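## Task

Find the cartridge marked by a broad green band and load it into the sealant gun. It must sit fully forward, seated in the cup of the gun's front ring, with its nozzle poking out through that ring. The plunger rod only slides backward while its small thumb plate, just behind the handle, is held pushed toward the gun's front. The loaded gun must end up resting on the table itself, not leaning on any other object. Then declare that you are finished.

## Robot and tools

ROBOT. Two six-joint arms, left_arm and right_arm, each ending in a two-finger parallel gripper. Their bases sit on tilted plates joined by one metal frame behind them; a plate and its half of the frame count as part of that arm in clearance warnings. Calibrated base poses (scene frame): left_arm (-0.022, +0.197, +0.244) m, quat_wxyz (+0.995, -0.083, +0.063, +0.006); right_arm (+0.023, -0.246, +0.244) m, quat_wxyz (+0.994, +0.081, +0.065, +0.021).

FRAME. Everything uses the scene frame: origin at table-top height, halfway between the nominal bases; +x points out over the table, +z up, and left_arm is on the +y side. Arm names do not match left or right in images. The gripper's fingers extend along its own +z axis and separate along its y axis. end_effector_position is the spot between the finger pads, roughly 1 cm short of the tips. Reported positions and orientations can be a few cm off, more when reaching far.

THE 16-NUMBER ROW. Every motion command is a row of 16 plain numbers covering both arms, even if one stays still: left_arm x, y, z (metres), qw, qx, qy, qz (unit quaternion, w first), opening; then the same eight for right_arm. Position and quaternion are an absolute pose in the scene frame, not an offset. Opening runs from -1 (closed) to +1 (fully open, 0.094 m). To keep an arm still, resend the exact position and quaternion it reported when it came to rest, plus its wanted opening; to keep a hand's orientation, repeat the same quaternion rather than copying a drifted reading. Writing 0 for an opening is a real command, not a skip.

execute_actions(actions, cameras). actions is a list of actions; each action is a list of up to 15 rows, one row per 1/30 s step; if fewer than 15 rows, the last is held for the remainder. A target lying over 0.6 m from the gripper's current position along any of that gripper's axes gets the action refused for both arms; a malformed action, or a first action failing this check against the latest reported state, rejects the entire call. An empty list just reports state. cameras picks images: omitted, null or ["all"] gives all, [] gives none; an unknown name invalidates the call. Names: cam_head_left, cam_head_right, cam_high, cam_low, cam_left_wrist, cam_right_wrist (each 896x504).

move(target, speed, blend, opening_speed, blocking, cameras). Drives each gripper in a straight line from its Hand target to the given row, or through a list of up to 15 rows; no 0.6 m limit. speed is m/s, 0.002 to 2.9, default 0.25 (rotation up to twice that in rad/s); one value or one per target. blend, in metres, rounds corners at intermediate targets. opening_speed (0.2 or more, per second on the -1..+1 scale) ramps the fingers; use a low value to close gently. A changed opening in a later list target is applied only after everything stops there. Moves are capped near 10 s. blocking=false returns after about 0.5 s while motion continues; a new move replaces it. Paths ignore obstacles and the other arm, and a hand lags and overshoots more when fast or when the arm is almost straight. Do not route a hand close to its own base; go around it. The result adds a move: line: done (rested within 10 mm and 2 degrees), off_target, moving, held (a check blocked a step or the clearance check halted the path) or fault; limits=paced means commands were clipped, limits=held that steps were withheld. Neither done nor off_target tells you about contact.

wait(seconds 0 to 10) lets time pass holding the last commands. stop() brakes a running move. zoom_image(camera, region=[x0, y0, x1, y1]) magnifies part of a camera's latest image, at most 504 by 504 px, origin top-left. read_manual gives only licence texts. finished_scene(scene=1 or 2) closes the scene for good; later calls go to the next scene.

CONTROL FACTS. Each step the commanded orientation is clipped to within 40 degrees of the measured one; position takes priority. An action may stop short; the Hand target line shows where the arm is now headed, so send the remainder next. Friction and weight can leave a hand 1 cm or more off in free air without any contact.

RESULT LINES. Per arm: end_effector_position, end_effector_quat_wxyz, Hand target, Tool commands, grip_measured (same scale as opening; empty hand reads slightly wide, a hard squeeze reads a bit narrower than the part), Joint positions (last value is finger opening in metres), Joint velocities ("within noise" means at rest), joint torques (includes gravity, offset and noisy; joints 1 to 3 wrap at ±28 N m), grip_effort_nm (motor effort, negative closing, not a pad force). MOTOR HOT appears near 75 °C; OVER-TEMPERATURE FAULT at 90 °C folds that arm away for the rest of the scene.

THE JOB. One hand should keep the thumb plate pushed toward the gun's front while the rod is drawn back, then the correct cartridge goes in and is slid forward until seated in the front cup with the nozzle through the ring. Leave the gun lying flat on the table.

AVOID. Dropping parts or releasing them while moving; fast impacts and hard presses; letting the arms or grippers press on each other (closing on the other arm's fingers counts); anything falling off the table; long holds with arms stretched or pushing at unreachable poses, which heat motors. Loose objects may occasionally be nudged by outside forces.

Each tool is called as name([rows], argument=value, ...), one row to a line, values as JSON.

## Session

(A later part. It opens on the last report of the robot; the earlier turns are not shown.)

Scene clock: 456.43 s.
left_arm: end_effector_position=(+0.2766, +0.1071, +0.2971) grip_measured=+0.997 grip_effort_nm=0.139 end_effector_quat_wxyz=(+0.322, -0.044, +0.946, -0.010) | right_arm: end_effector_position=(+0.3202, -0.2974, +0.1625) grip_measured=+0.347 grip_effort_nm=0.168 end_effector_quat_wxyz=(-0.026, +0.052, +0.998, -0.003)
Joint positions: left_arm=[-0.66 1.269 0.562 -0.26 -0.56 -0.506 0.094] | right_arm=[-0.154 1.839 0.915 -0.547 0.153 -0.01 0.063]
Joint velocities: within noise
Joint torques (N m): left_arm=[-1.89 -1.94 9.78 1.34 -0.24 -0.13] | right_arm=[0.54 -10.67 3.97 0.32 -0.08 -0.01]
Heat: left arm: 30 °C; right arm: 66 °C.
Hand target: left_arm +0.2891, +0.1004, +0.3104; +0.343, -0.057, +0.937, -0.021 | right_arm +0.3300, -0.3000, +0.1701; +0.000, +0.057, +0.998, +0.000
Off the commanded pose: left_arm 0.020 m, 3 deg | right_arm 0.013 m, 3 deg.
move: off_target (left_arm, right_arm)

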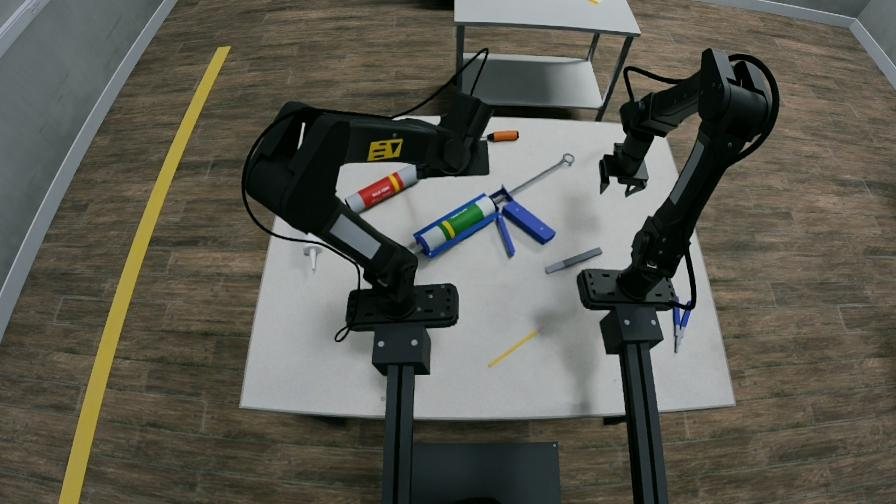

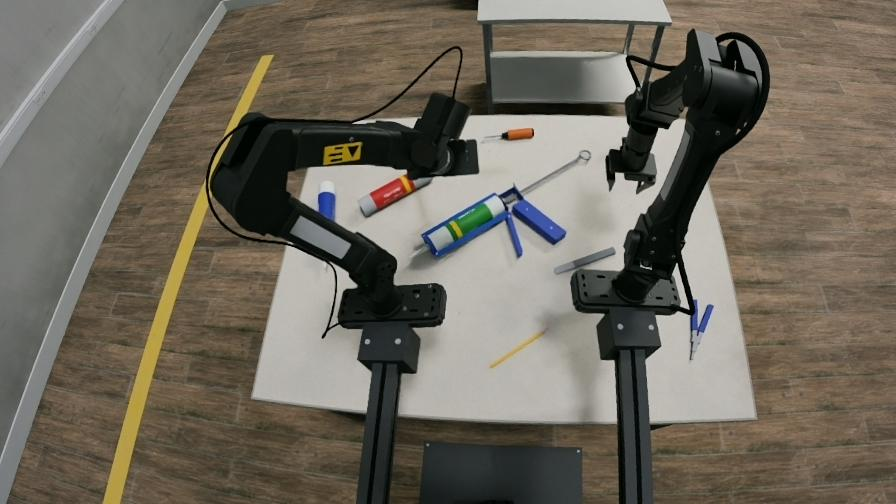

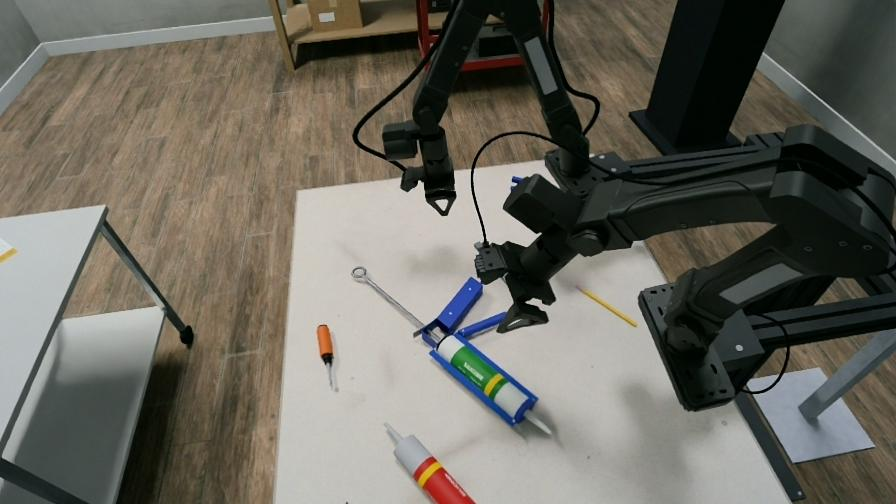

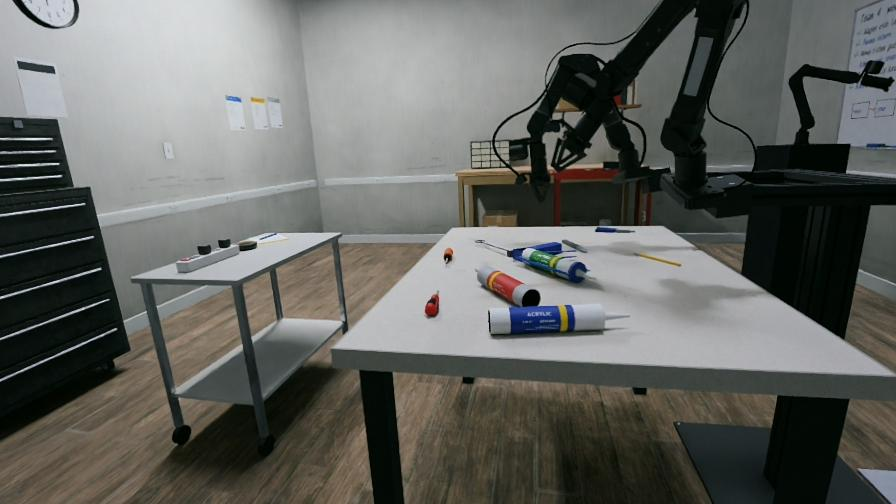

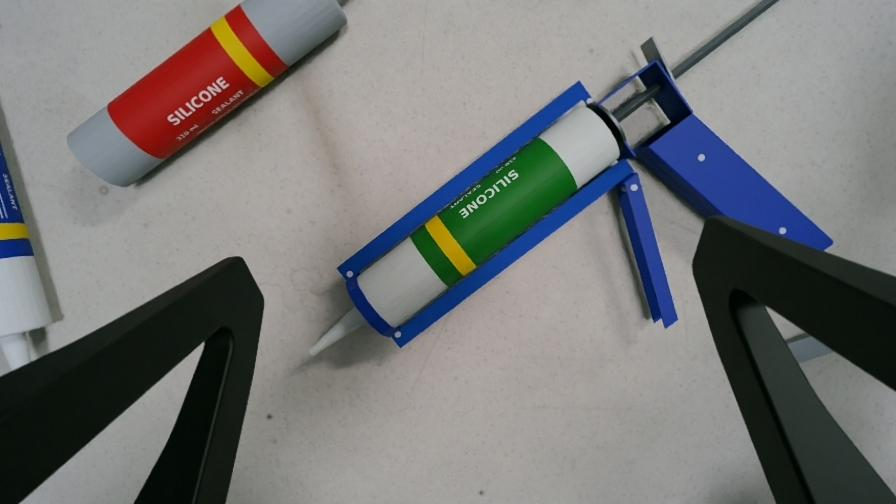

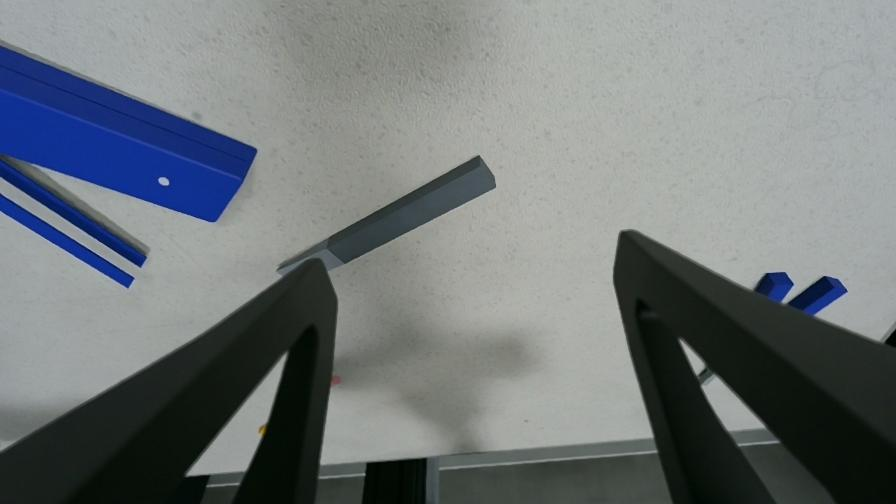

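move([
  [0.20, 0.20, 0.26, 0, 0.4520, 0.8920, 0, 0.55, 0.33, -0.30, 0.17, 0, 0.0576, 0.9983, 0, 0.35],
  [0.196, 0.222, 0.14, 0, 0.4520, 0.8920, 0, 0.55, 0.33, -0.30, 0.17, 0, 0.0576, 0.9983, 0, 0.35],
], speed=0.2)

zoom_image(camera="cam_low", region=[480, 200, 620, 290])

Scene clock: 496.33 s.
left_arm: end_effector_position=(+0.1978, +0.2231, +0.1441) grip_measured=+0.553 grip_effort_nm=-0.139 end_effector_quat_wxyz=(-0.001, +0.450, +0.893, +0.006) | right_arm: end_effector_position=(+0.3206, -0.2974, +0.1625) grip_measured=+0.347 grip_effort_nm=0.173 end_effector_quat_wxyz=(-0.026, +0.052, +0.998, -0.003)
Joint positions: left_arm=[0.026 1.679 0.503 -0.258 -0.172 0.981 0.073] | right_arm=[-0.154 1.839 0.915 -0.545 0.153 -0.011 0.063]
Joint velocities: within noise
Joint torques (N m): left_arm=[-0.21 -3.15 2.76 0.41 0.09 0.12] | right_arm=[0.5 -10.73 3.96 0.37 -0.1 -0.03]
Heat: left arm: 30 °C; right arm: 62 °C.
Hand target: left_arm +0.1959, +0.2220, +0.1402; +0.000, +0.452, +0.892, +0.000 | right_arm +0.3300, -0.3000, +0.1701; +0.000, +0.057, +0.998, +0.000
Off the commanded pose: left_arm 0.005 m, 1 deg | right_arm 0.012 m, 3 deg.
move: off_target (right_arm)

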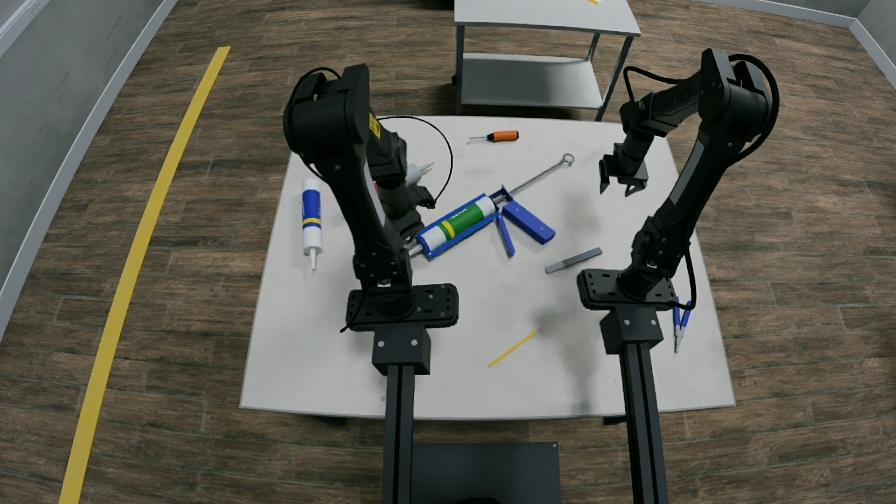

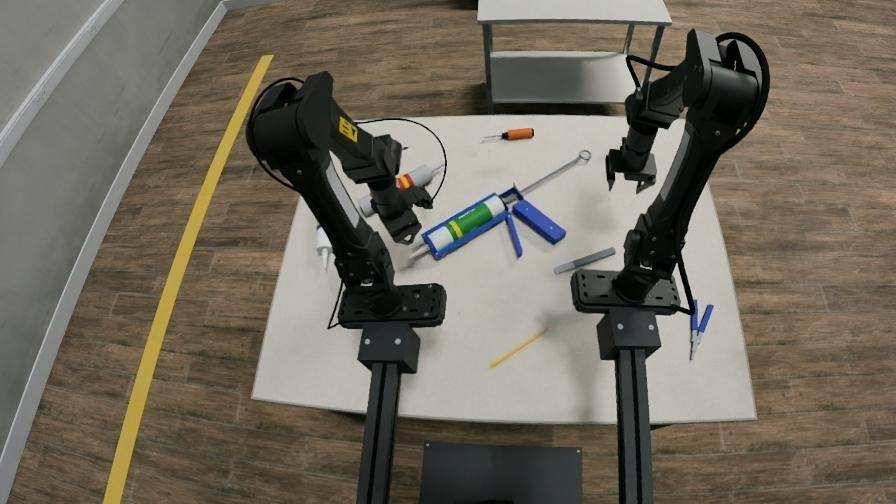

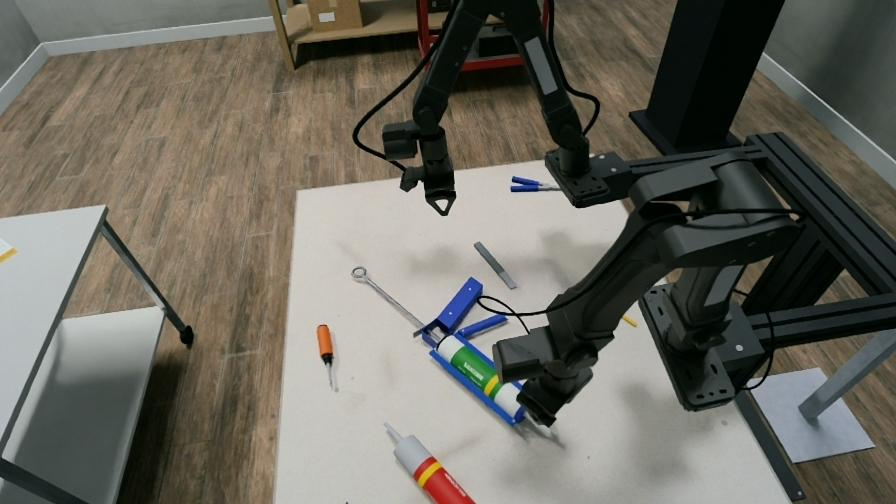

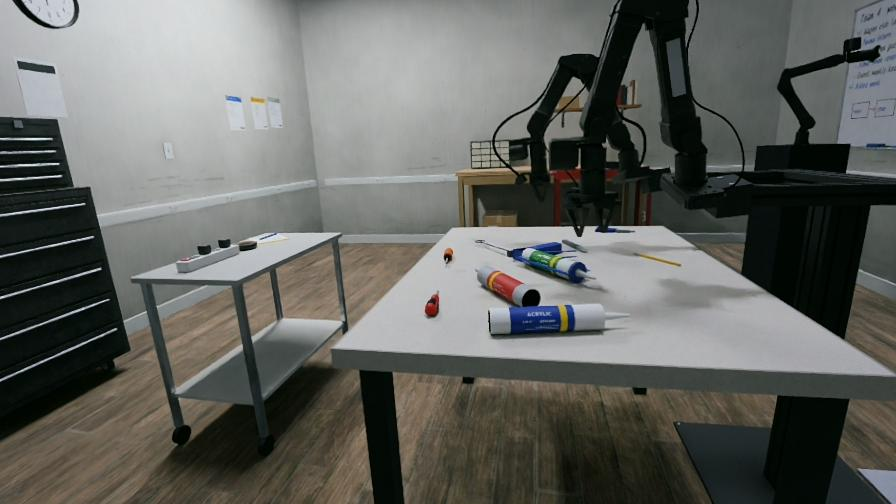

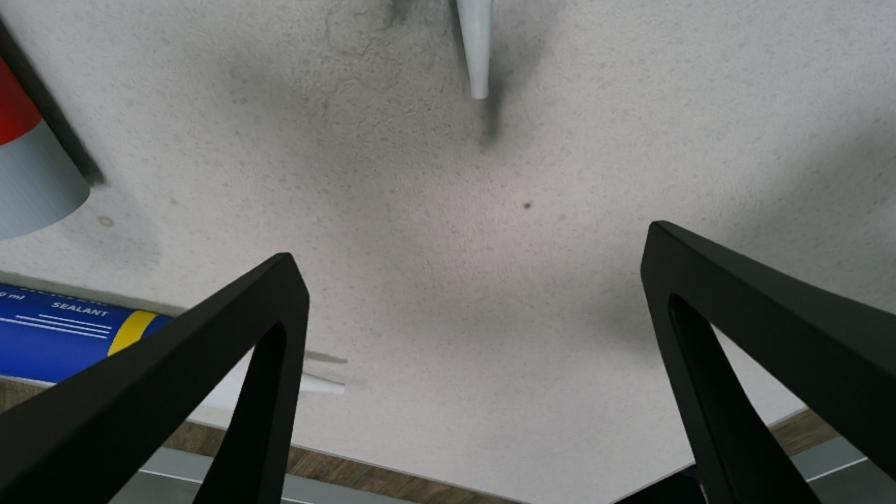

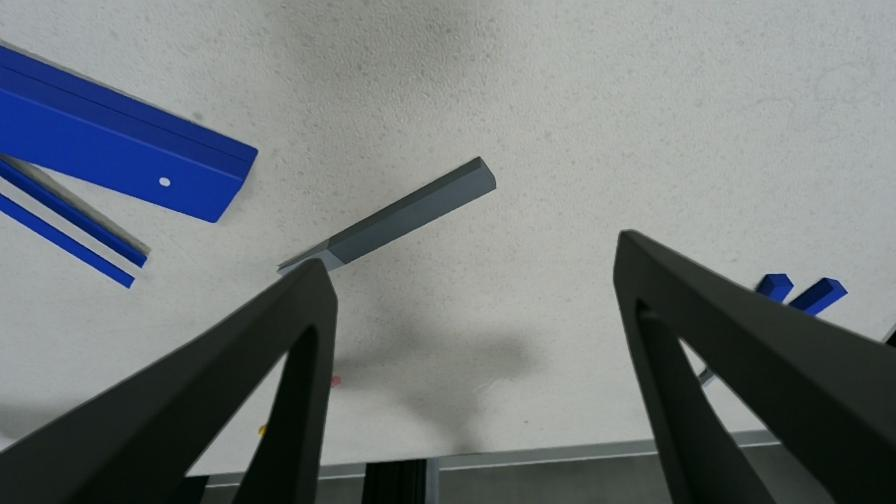

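Scaled by 3.600 from the camera's 896x504 image, which has a finer 1280x720 frame.

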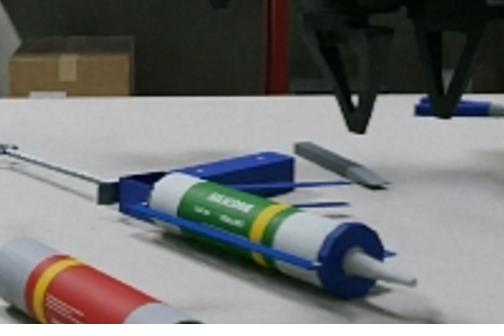

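move([
  [0.187, 0.220, 0.10, 0, 0.4520, 0.8920, 0, 0.55, 0.33, -0.30, 0.17, 0, 0.0576, 0.9983, 0, 0.35],
  [0.187, 0.220, 0.036, 0, 0.4520, 0.8920, 0, 0.55, 0.33, -0.30, 0.17, 0, 0.0576, 0.9983, 0, 0.35],
], speed=0.08, cameras=["cam_low","cam_left_wrist","cam_high","cam_head_left"])

zoom_image(camera="cam_low", region=[500, 200, 640, 290])

zoom_image(camera="cam_high", region=[420, 320, 600, 460])

Scene clock: 505.43 s.
left_arm: end_effector_position=(+0.1872, +0.2210, +0.0402) grip_measured=+0.553 grip_effort_nm=-0.139 end_effector_quat_wxyz=(-0.003, +0.450, +0.893, +0.005) | right_arm: end_effector_position=(+0.3207, -0.2974, +0.1625) grip_measured=+0.347 grip_effort_nm=0.168 end_effector_quat_wxyz=(-0.025, +0.052, +0.998, -0.003)
Joint positions: left_arm=[0.097 2.236 0.502 0.307 -0.163 1.053 0.073] | right_arm=[-0.154 1.839 0.915 -0.545 0.153 -0.011 0.063]
Joint velocities: within noise
Joint torques (N m): left_arm=[-0.58 -3.97 0.31 0.42 0.09 0.18] | right_arm=[0.57 -10.7 4.01 0.36 -0.11 -0.04]
Heat: left arm: 30 °C; right arm: 62 °C.
Hand target: left_arm +0.1870, +0.2200, +0.0362; +0.000, +0.452, +0.892, +0.000 | right_arm +0.3300, -0.3000, +0.1701; +0.000, +0.057, +0.998, +0.000
Off the commanded pose: left_arm 0.004 m, 1 deg | right_arm 0.012 m, 3 deg.
move: off_target (right_arm)
Images, in order (width x height): cam_head_left 896x504, cam_high 896x504, cam_low 896x504, cam_left_wrist 896x504.

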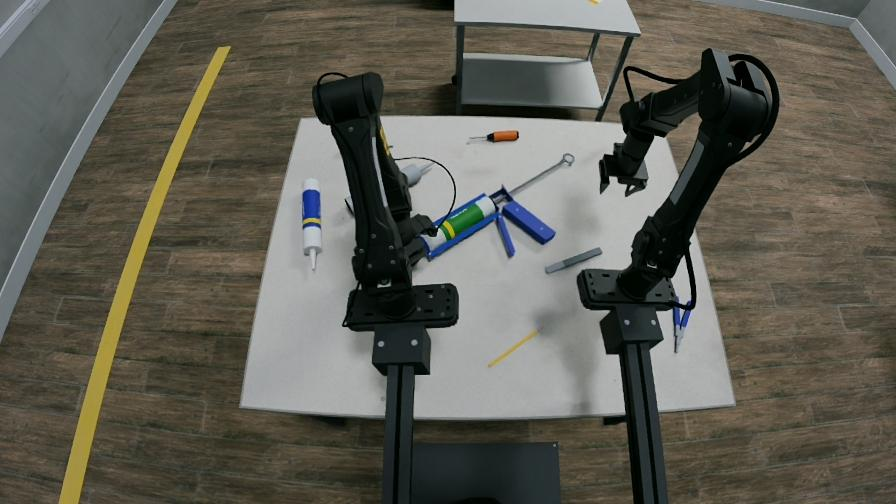

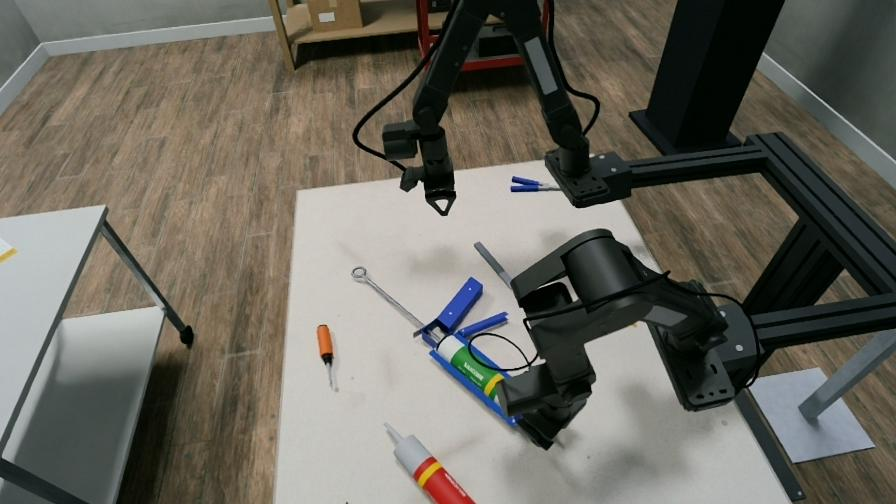

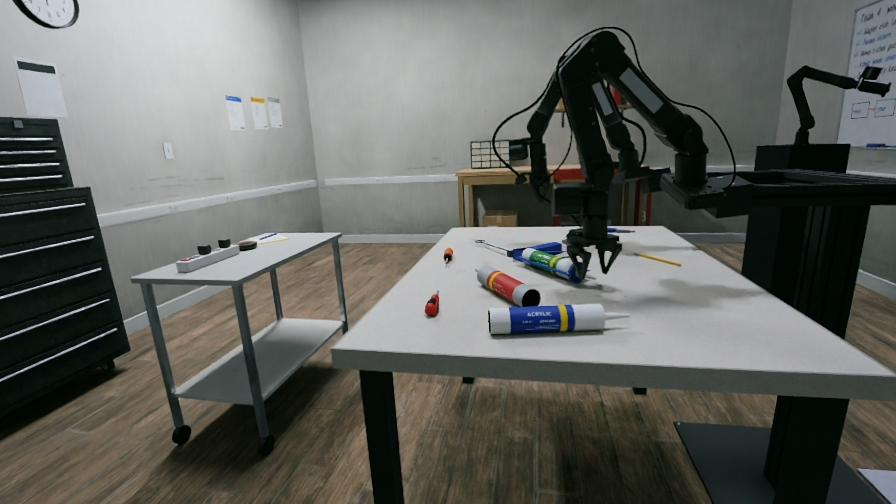

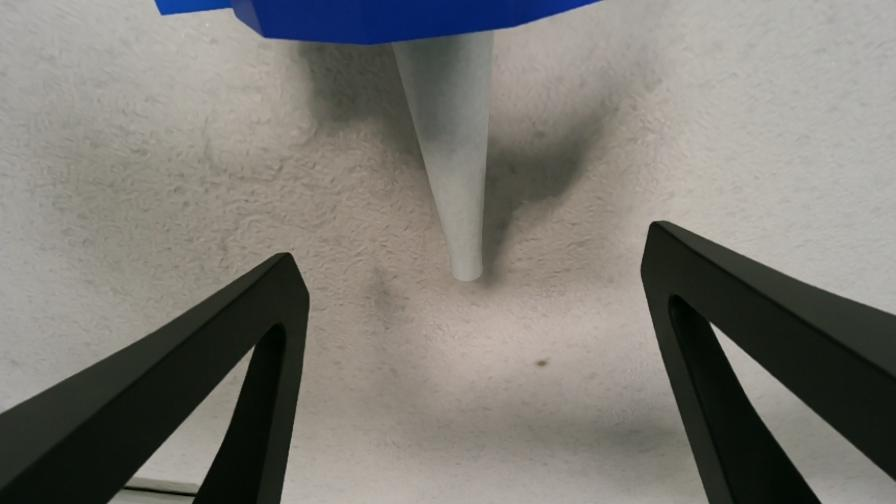

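Scaled by 3.600 from the camera's 896x504 image, which has a finer 1280x720 frame.

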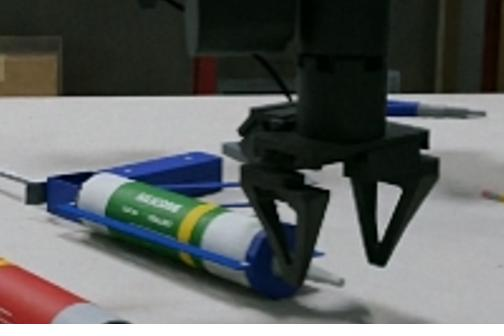

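Scaled by 2.800 from the camera's 896x504 image, which has a finer 1280x720 frame.

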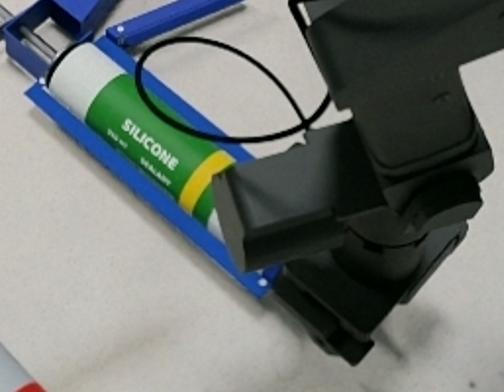

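move(target=[0.2036, 0.1975, 0.034, 0, 0.4520, 0.8920, 0, 0.55, 0.33, -0.30, 0.17, 0, 0.0576, 0.9983, 0, 0.35], speed=0.05, cameras=["cam_low","cam_left_wrist","cam_high","cam_head_left"])

zoom_image(camera="cam_low", region=[500, 200, 640, 290])

zoom_image(camera="cam_high", region=[420, 320, 600, 460])

Scene clock: 514.77 s.
left_arm: end_effector_position=(+0.2122, +0.2014, +0.0382) grip_measured=+0.553 grip_effort_nm=-0.139 end_effector_quat_wxyz=(+0.015, +0.450, +0.893, +0.008) | right_arm: end_effector_position=(+0.3207, -0.2974, +0.1625) grip_measured=+0.347 grip_effort_nm=0.168 end_effector_quat_wxyz=(-0.025, +0.052, +0.998, -0.003)
Joint positions: left_arm=[0.013 2.26 0.571 0.284 -0.162 0.973 0.073] | right_arm=[-0.154 1.839 0.915 -0.545 0.153 -0.011 0.063]
Joint velocities: within noise
Joint torques (N m): left_arm=[-2.59 -4.23 0.96 0.13 -0.02 -0.08] | right_arm=[0.59 -10.73 3.9 0.39 -0.07 -0.03]
Heat: left arm: 30 °C; right arm: 62 °C.
Hand target: left_arm +0.2036, +0.1977, +0.0344; +0.000, +0.452, +0.892, +0.000 | right_arm +0.3299, -0.3000, +0.1701; +0.000, +0.057, +0.998, +0.000
Off the commanded pose: left_arm 0.010 m, 2 deg | right_arm 0.012 m, 3 deg.
move: off_target (right_arm)
Images, in order (width x height): cam_head_left 896x504, cam_high 896x504, cam_low 896x504, cam_left_wrist 896x504.

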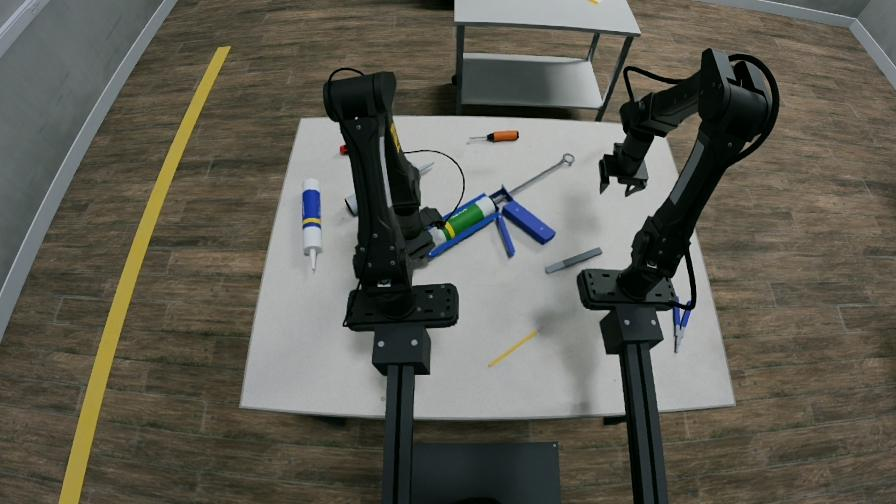

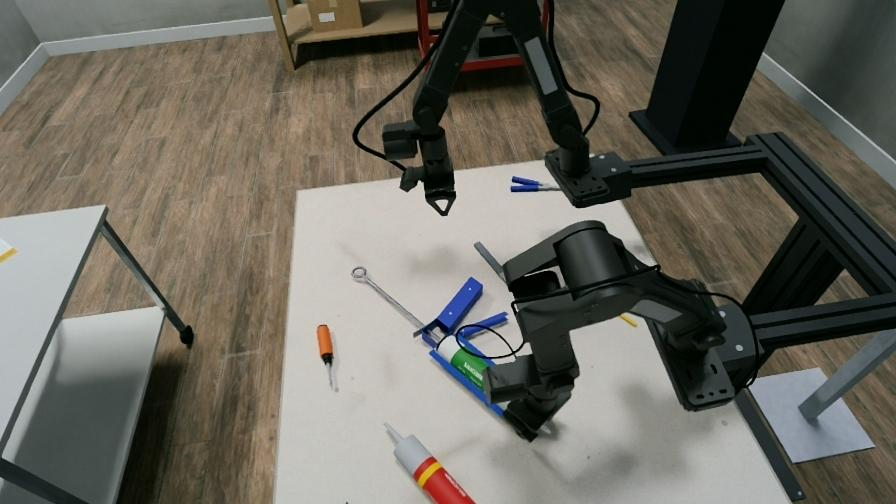

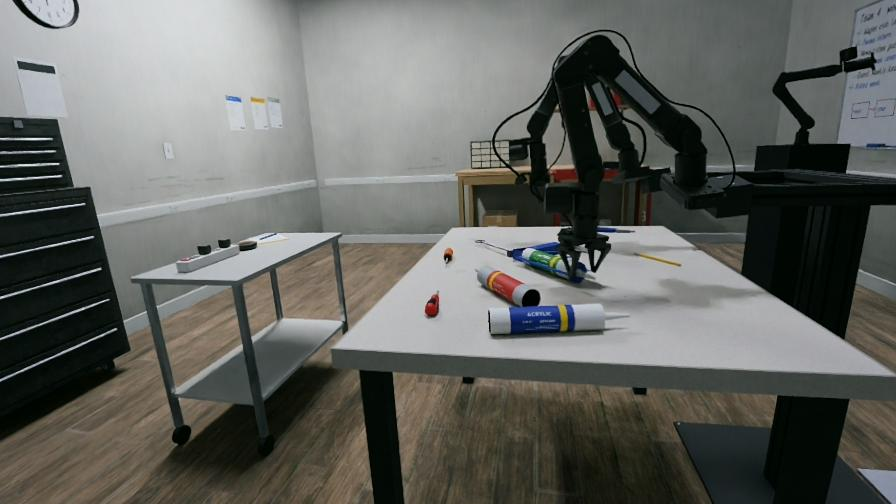

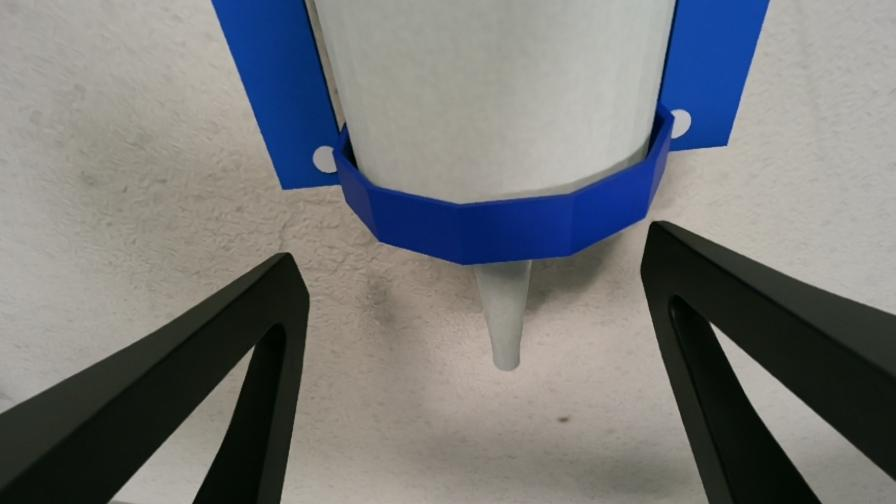

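Scaled by 3.600 from the camera's 896x504 image, which has a finer 1280x720 frame.

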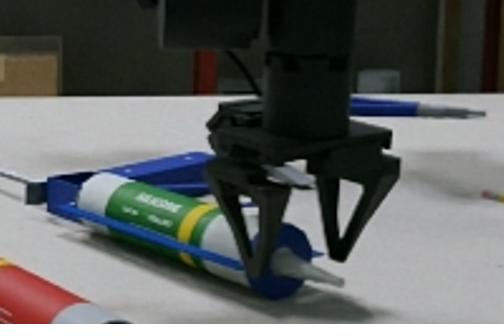

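Scaled by 2.800 from the camera's 896x504 image, which has a finer 1280x720 frame.

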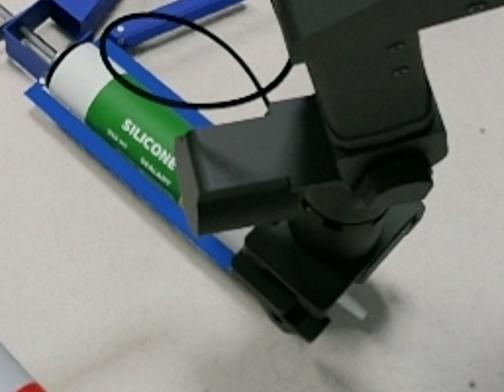

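move(target=[0.197, 0.191, 0.034, 0, 0.4520, 0.8920, 0, 0.55, 0.33, -0.30, 0.17, 0, 0.0576, 0.9983, 0, 0.35], speed=0.05, cameras=["cam_low","cam_left_wrist"])

Scene clock: 522.40 s.
left_arm: end_effector_position=(+0.2039, +0.1948, +0.0374) grip_measured=+0.553 grip_effort_nm=-0.139 end_effector_quat_wxyz=(+0.007, +0.450, +0.893, +0.003) | right_arm: end_effector_position=(+0.3208, -0.2974, +0.1625) grip_measured=+0.347 grip_effort_nm=0.168 end_effector_quat_wxyz=(-0.025, +0.052, +0.998, -0.003)
Joint positions: left_arm=[-0.013 2.27 0.559 0.283 -0.165 0.944 0.073] | right_arm=[-0.154 1.839 0.915 -0.545 0.153 -0.011 0.063]
Joint velocities: within noise
Joint torques (N m): left_arm=[-2.76 -4.49 -0.2 0.34 -0.01 -0.1] | right_arm=[0.57 -10.76 3.95 0.36 -0.09 -0.04]
Heat: left arm: 30 °C; right arm: 62 °C.
Hand target: left_arm +0.1970, +0.1912, +0.0342; +0.000, +0.452, +0.892, +0.000 | right_arm +0.3300, -0.3000, +0.1701; +0.000, +0.057, +0.998, +0.000
Off the commanded pose: left_arm 0.009 m, 1 deg | right_arm 0.012 m, 3 deg.
move: off_target (right_arm)
Images, in order (width x height): cam_low 896x504, cam_left_wrist 896x504.

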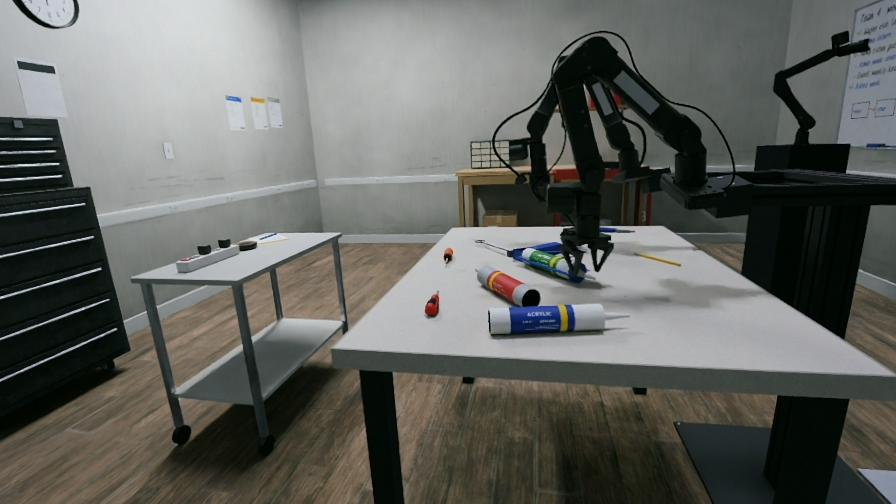

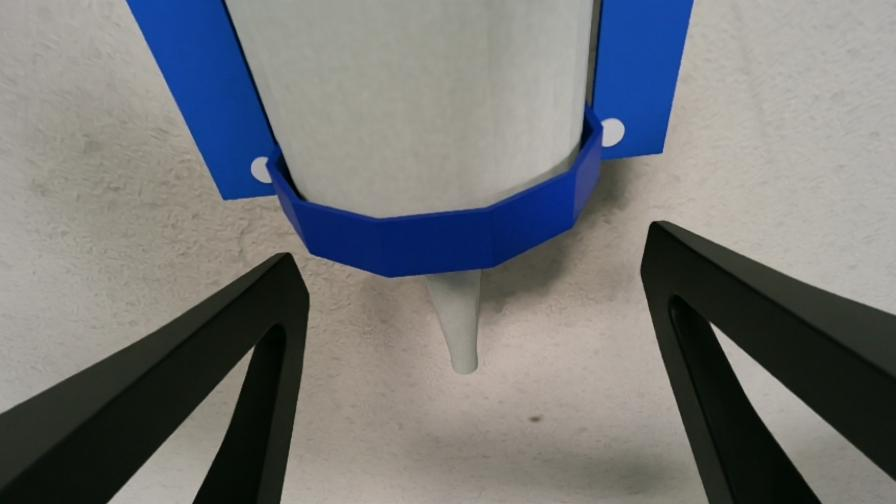

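move(target=[0.2085, 0.1755, 0.034, 0, 0.4520, 0.8920, 0, 0.55, 0.33, -0.30, 0.17, 0, 0.0576, 0.9983, 0, 0.35], speed=0.04, cameras=["cam_low","cam_left_wrist","cam_high"])

zoom_image(camera="cam_low", region=[500, 200, 640, 290])

Scene clock: 527.47 s.
left_arm: end_effector_position=(+0.2140, +0.1830, +0.0381) grip_measured=+0.553 grip_effort_nm=-0.139 end_effector_quat_wxyz=(+0.008, +0.446, +0.895, +0.011) | right_arm: end_effector_position=(+0.3208, -0.2974, +0.1625) grip_measured=+0.347 grip_effort_nm=0.168 end_effector_quat_wxyz=(-0.025, +0.052, +0.998, -0.003)
Joint positions: left_arm=[-0.075 2.279 0.598 0.249 -0.188 0.876 0.073] | right_arm=[-0.154 1.839 0.915 -0.545 0.153 -0.011 0.063]
Joint velocities: within noise
Joint torques (N m): left_arm=[-3.14 -4.37 1.46 0.17 0.08 -0.09] | right_arm=[0.61 -10.66 3.99 0.37 -0.09 -0.03]
Heat: left arm: 30 °C; right arm: 62 °C.
Hand target: left_arm +0.2083, +0.1758, +0.0343; +0.000, +0.452, +0.892, +0.000 | right_arm +0.3299, -0.3000, +0.1701; +0.000, +0.057, +0.998, +0.000
Off the commanded pose: left_arm 0.010 m, 2 deg | right_arm 0.012 m, 3 deg.
move: off_target (right_arm)
Images, in order (width x height): cam_high 896x504, cam_low 896x504, cam_left_wrist 896x504.

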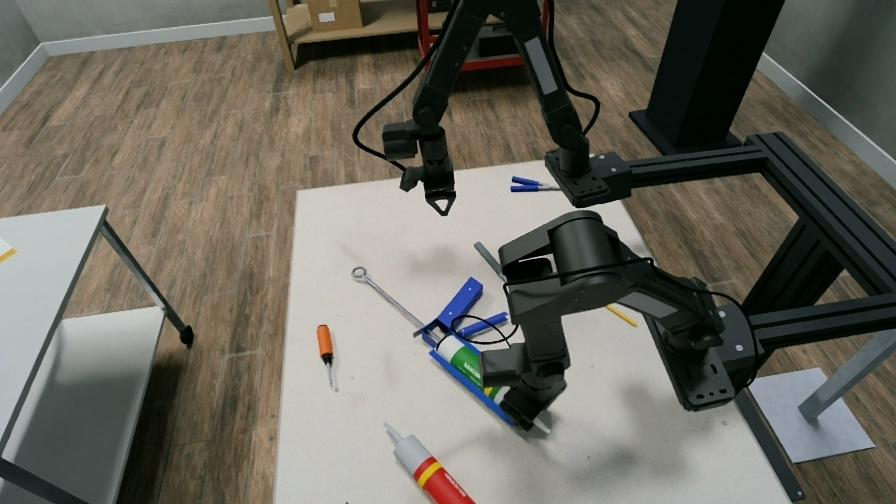

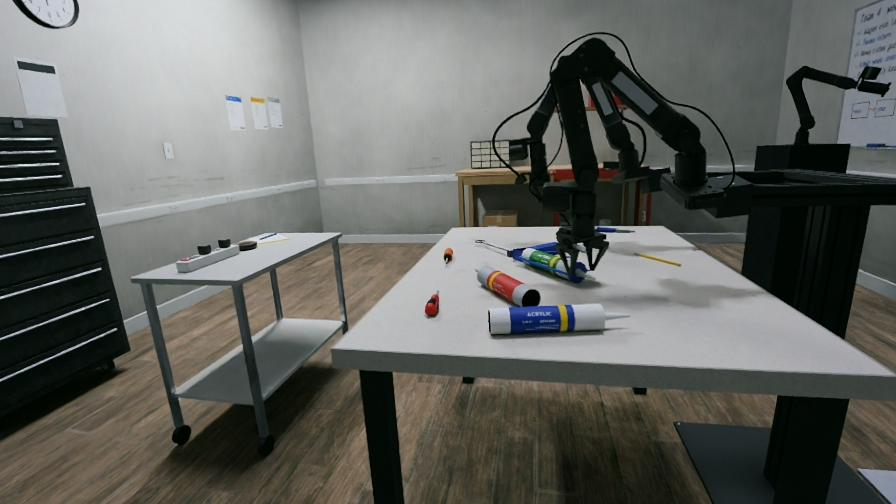

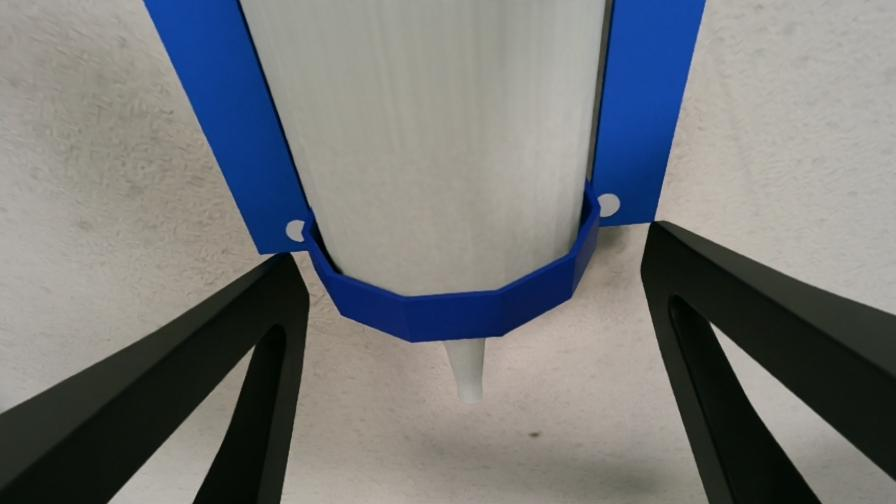

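Scaled by 3.600 from the camera's 896x504 image, which has a finer 1280x720 frame.

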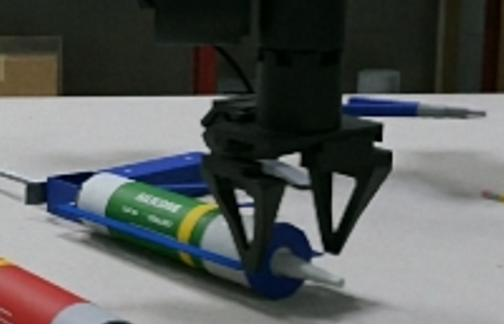

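move([
  [0.2085, 0.1755, 0.034, 0, 0.4520, 0.8920, 0, 0.3, 0.33, -0.30, 0.17, 0, 0.0576, 0.9983, 0, 0.35],
  [0.2165, 0.1645, 0.034, 0, 0.4520, 0.8920, 0, 0.3, 0.33, -0.30, 0.17, 0, 0.0576, 0.9983, 0, 0.35],
], speed=0.04, cameras=["cam_low","cam_left_wrist","cam_high"])

zoom_image(camera="cam_low", region=[500, 200, 640, 290])

Scene clock: 534.40 s.
left_arm: end_effector_position=(+0.2206, +0.1736, +0.0387) grip_measured=+0.303 grip_effort_nm=-0.139 end_effector_quat_wxyz=(+0.004, +0.446, +0.895, +0.013) | right_arm: end_effector_position=(+0.3209, -0.2974, +0.1625) grip_measured=+0.347 grip_effort_nm=0.168 end_effector_quat_wxyz=(-0.025, +0.052, +0.998, -0.003)
Joint positions: left_arm=[-0.117 2.286 0.636 0.205 -0.2 0.833 0.061] | right_arm=[-0.154 1.839 0.915 -0.544 0.153 -0.011 0.063]
Joint velocities: within noise
Joint torques (N m): left_arm=[-3.15 -4.34 1.81 0.23 0.21 -0.07] | right_arm=[0.57 -10.63 3.97 0.35 -0.09 -0.04]
Heat: left arm: 31 °C; right arm: 62 °C.
Hand target: left_arm +0.2163, +0.1648, +0.0344; +0.000, +0.452, +0.892, +0.000 | right_arm +0.3300, -0.3000, +0.1701; +0.000, +0.057, +0.998, +0.000
Off the commanded pose: left_arm 0.011 m, 2 deg | right_arm 0.012 m, 3 deg.
move: off_target (left_arm, right_arm)
Images, in order (width x height): cam_high 896x504, cam_low 896x504, cam_left_wrist 896x504.

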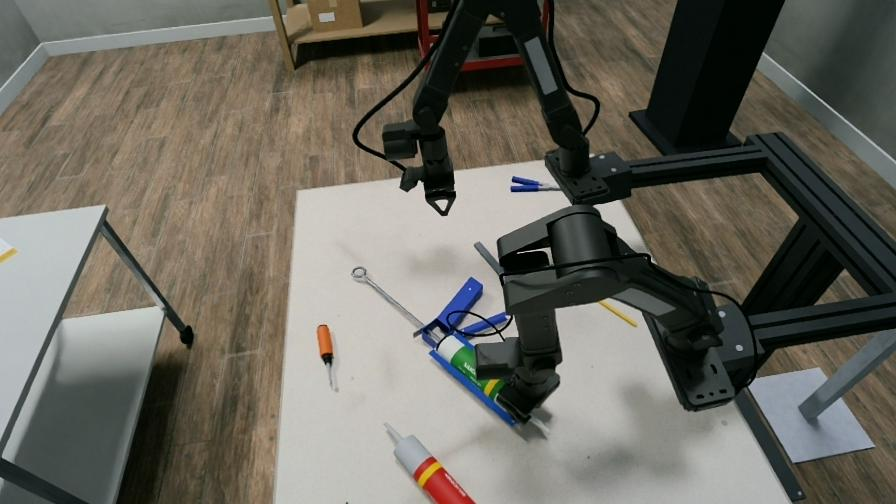

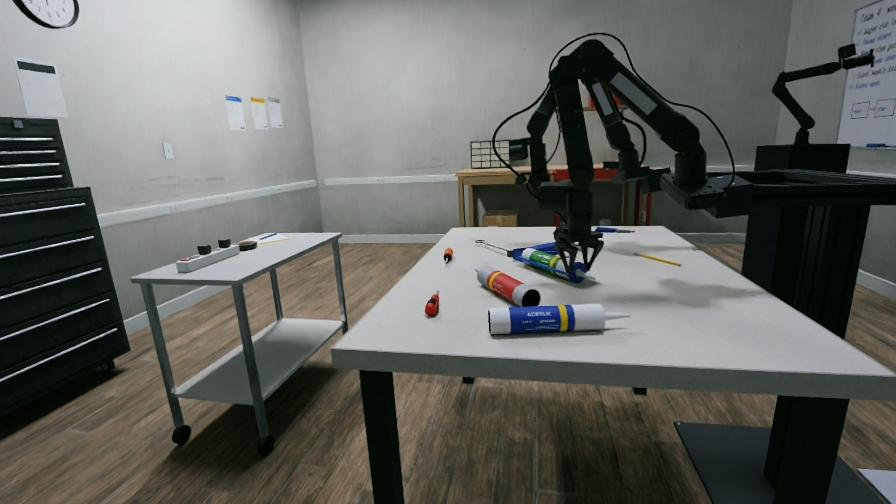

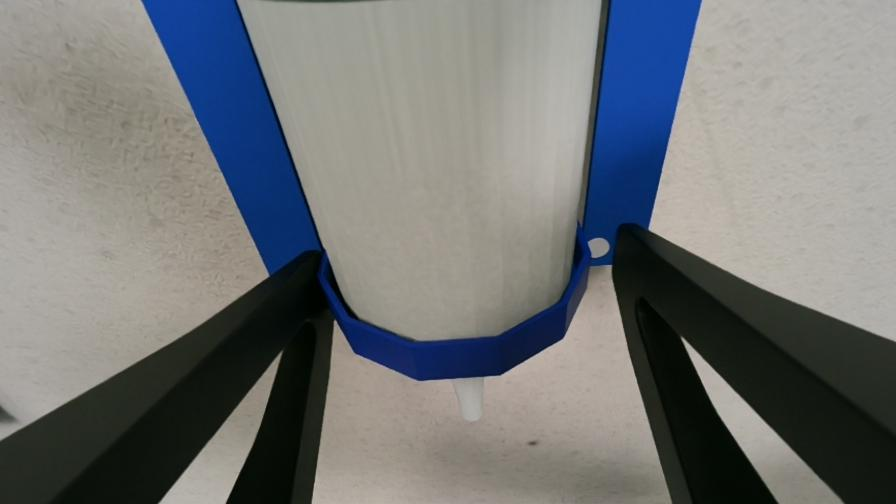

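Scaled by 3.600 from the camera's 896x504 image, which has a finer 1280x720 frame.

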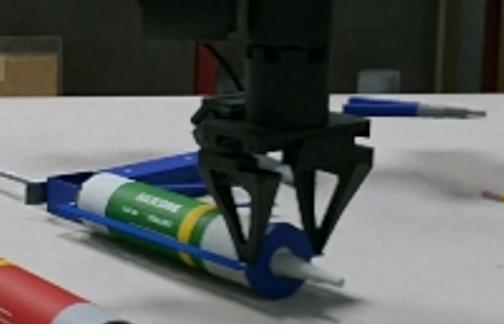

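move([
  [0.187, 0.217, 0.036, 0, 0.4520, 0.8920, 0, 0.45, 0.33, -0.30, 0.17, 0, 0.0576, 0.9983, 0, 0.35],
  [0.187, 0.217, 0.034, 0, 0.4520, 0.8920, 0, -0.25, 0.33, -0.30, 0.17, 0, 0.0576, 0.9983, 0, 0.35],
], speed=0.06, cameras=["cam_low","cam_left_wrist"])

zoom_image(camera="cam_low", region=[500, 200, 640, 290])

Scene clock: 545.77 s.
left_arm: end_effector_position=(+0.1909, +0.2160, +0.0345) grip_measured=-0.247 grip_effort_nm=-0.144 end_effector_quat_wxyz=(+0.006, +0.448, +0.894, +0.002) | right_arm: end_effector_position=(+0.3209, -0.2973, +0.1625) grip_measured=+0.347 grip_effort_nm=0.168 end_effector_quat_wxyz=(-0.025, +0.052, +0.998, -0.003)
Joint positions: left_arm=[0.088 2.27 0.512 0.343 -0.149 1.041 0.035] | right_arm=[-0.154 1.839 0.915 -0.544 0.152 -0.011 0.063]
Joint velocities: within noise
Joint torques (N m): left_arm=[-0.95 -5.57 -0.16 0.24 -0.02 0.18] | right_arm=[0.55 -10.63 3.93 0.36 -0.06 -0.04]
Heat: left arm: 31 °C; right arm: 62 °C.
Hand target: left_arm +0.1872, +0.2170, +0.0341; +0.000, +0.452, +0.892, +0.000 | right_arm +0.3300, -0.3000, +0.1701; +0.000, +0.057, +0.998, +0.000
Off the commanded pose: left_arm 0.004 m, 1 deg | right_arm 0.012 m, 3 deg.
move: off_target (right_arm)
Images, in order (width x height): cam_low 896x504, cam_left_wrist 896x504.

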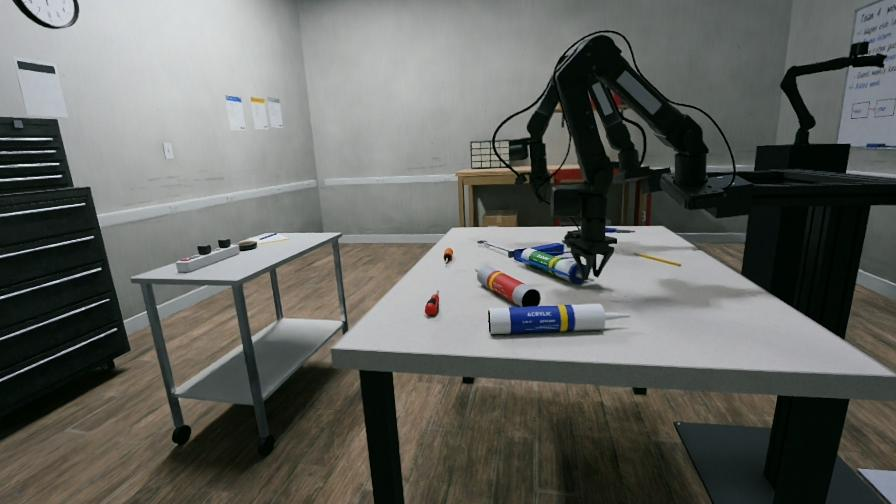

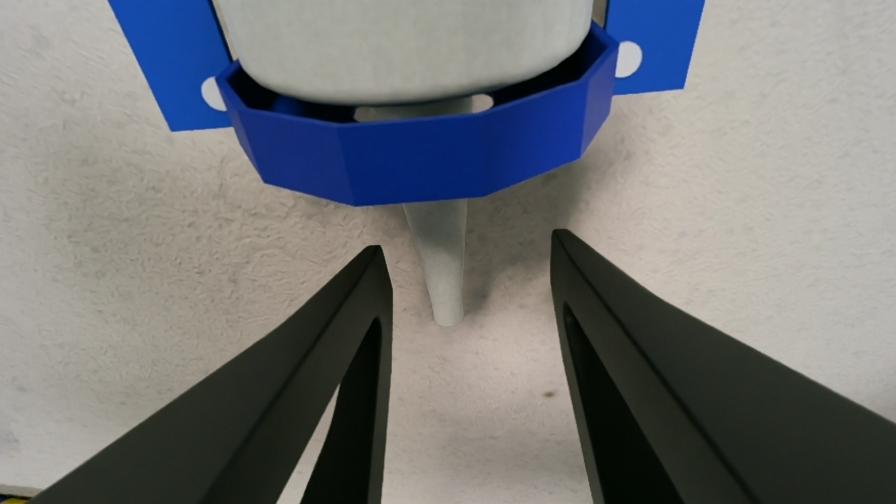

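Scaled by 3.600 from the camera's 896x504 image, which has a finer 1280x720 frame.

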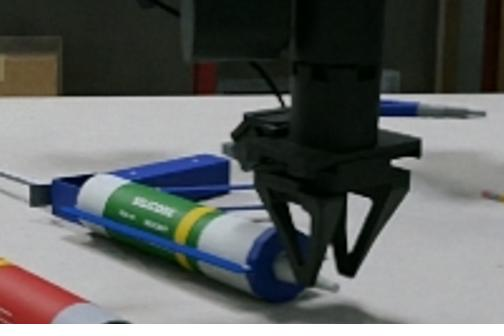

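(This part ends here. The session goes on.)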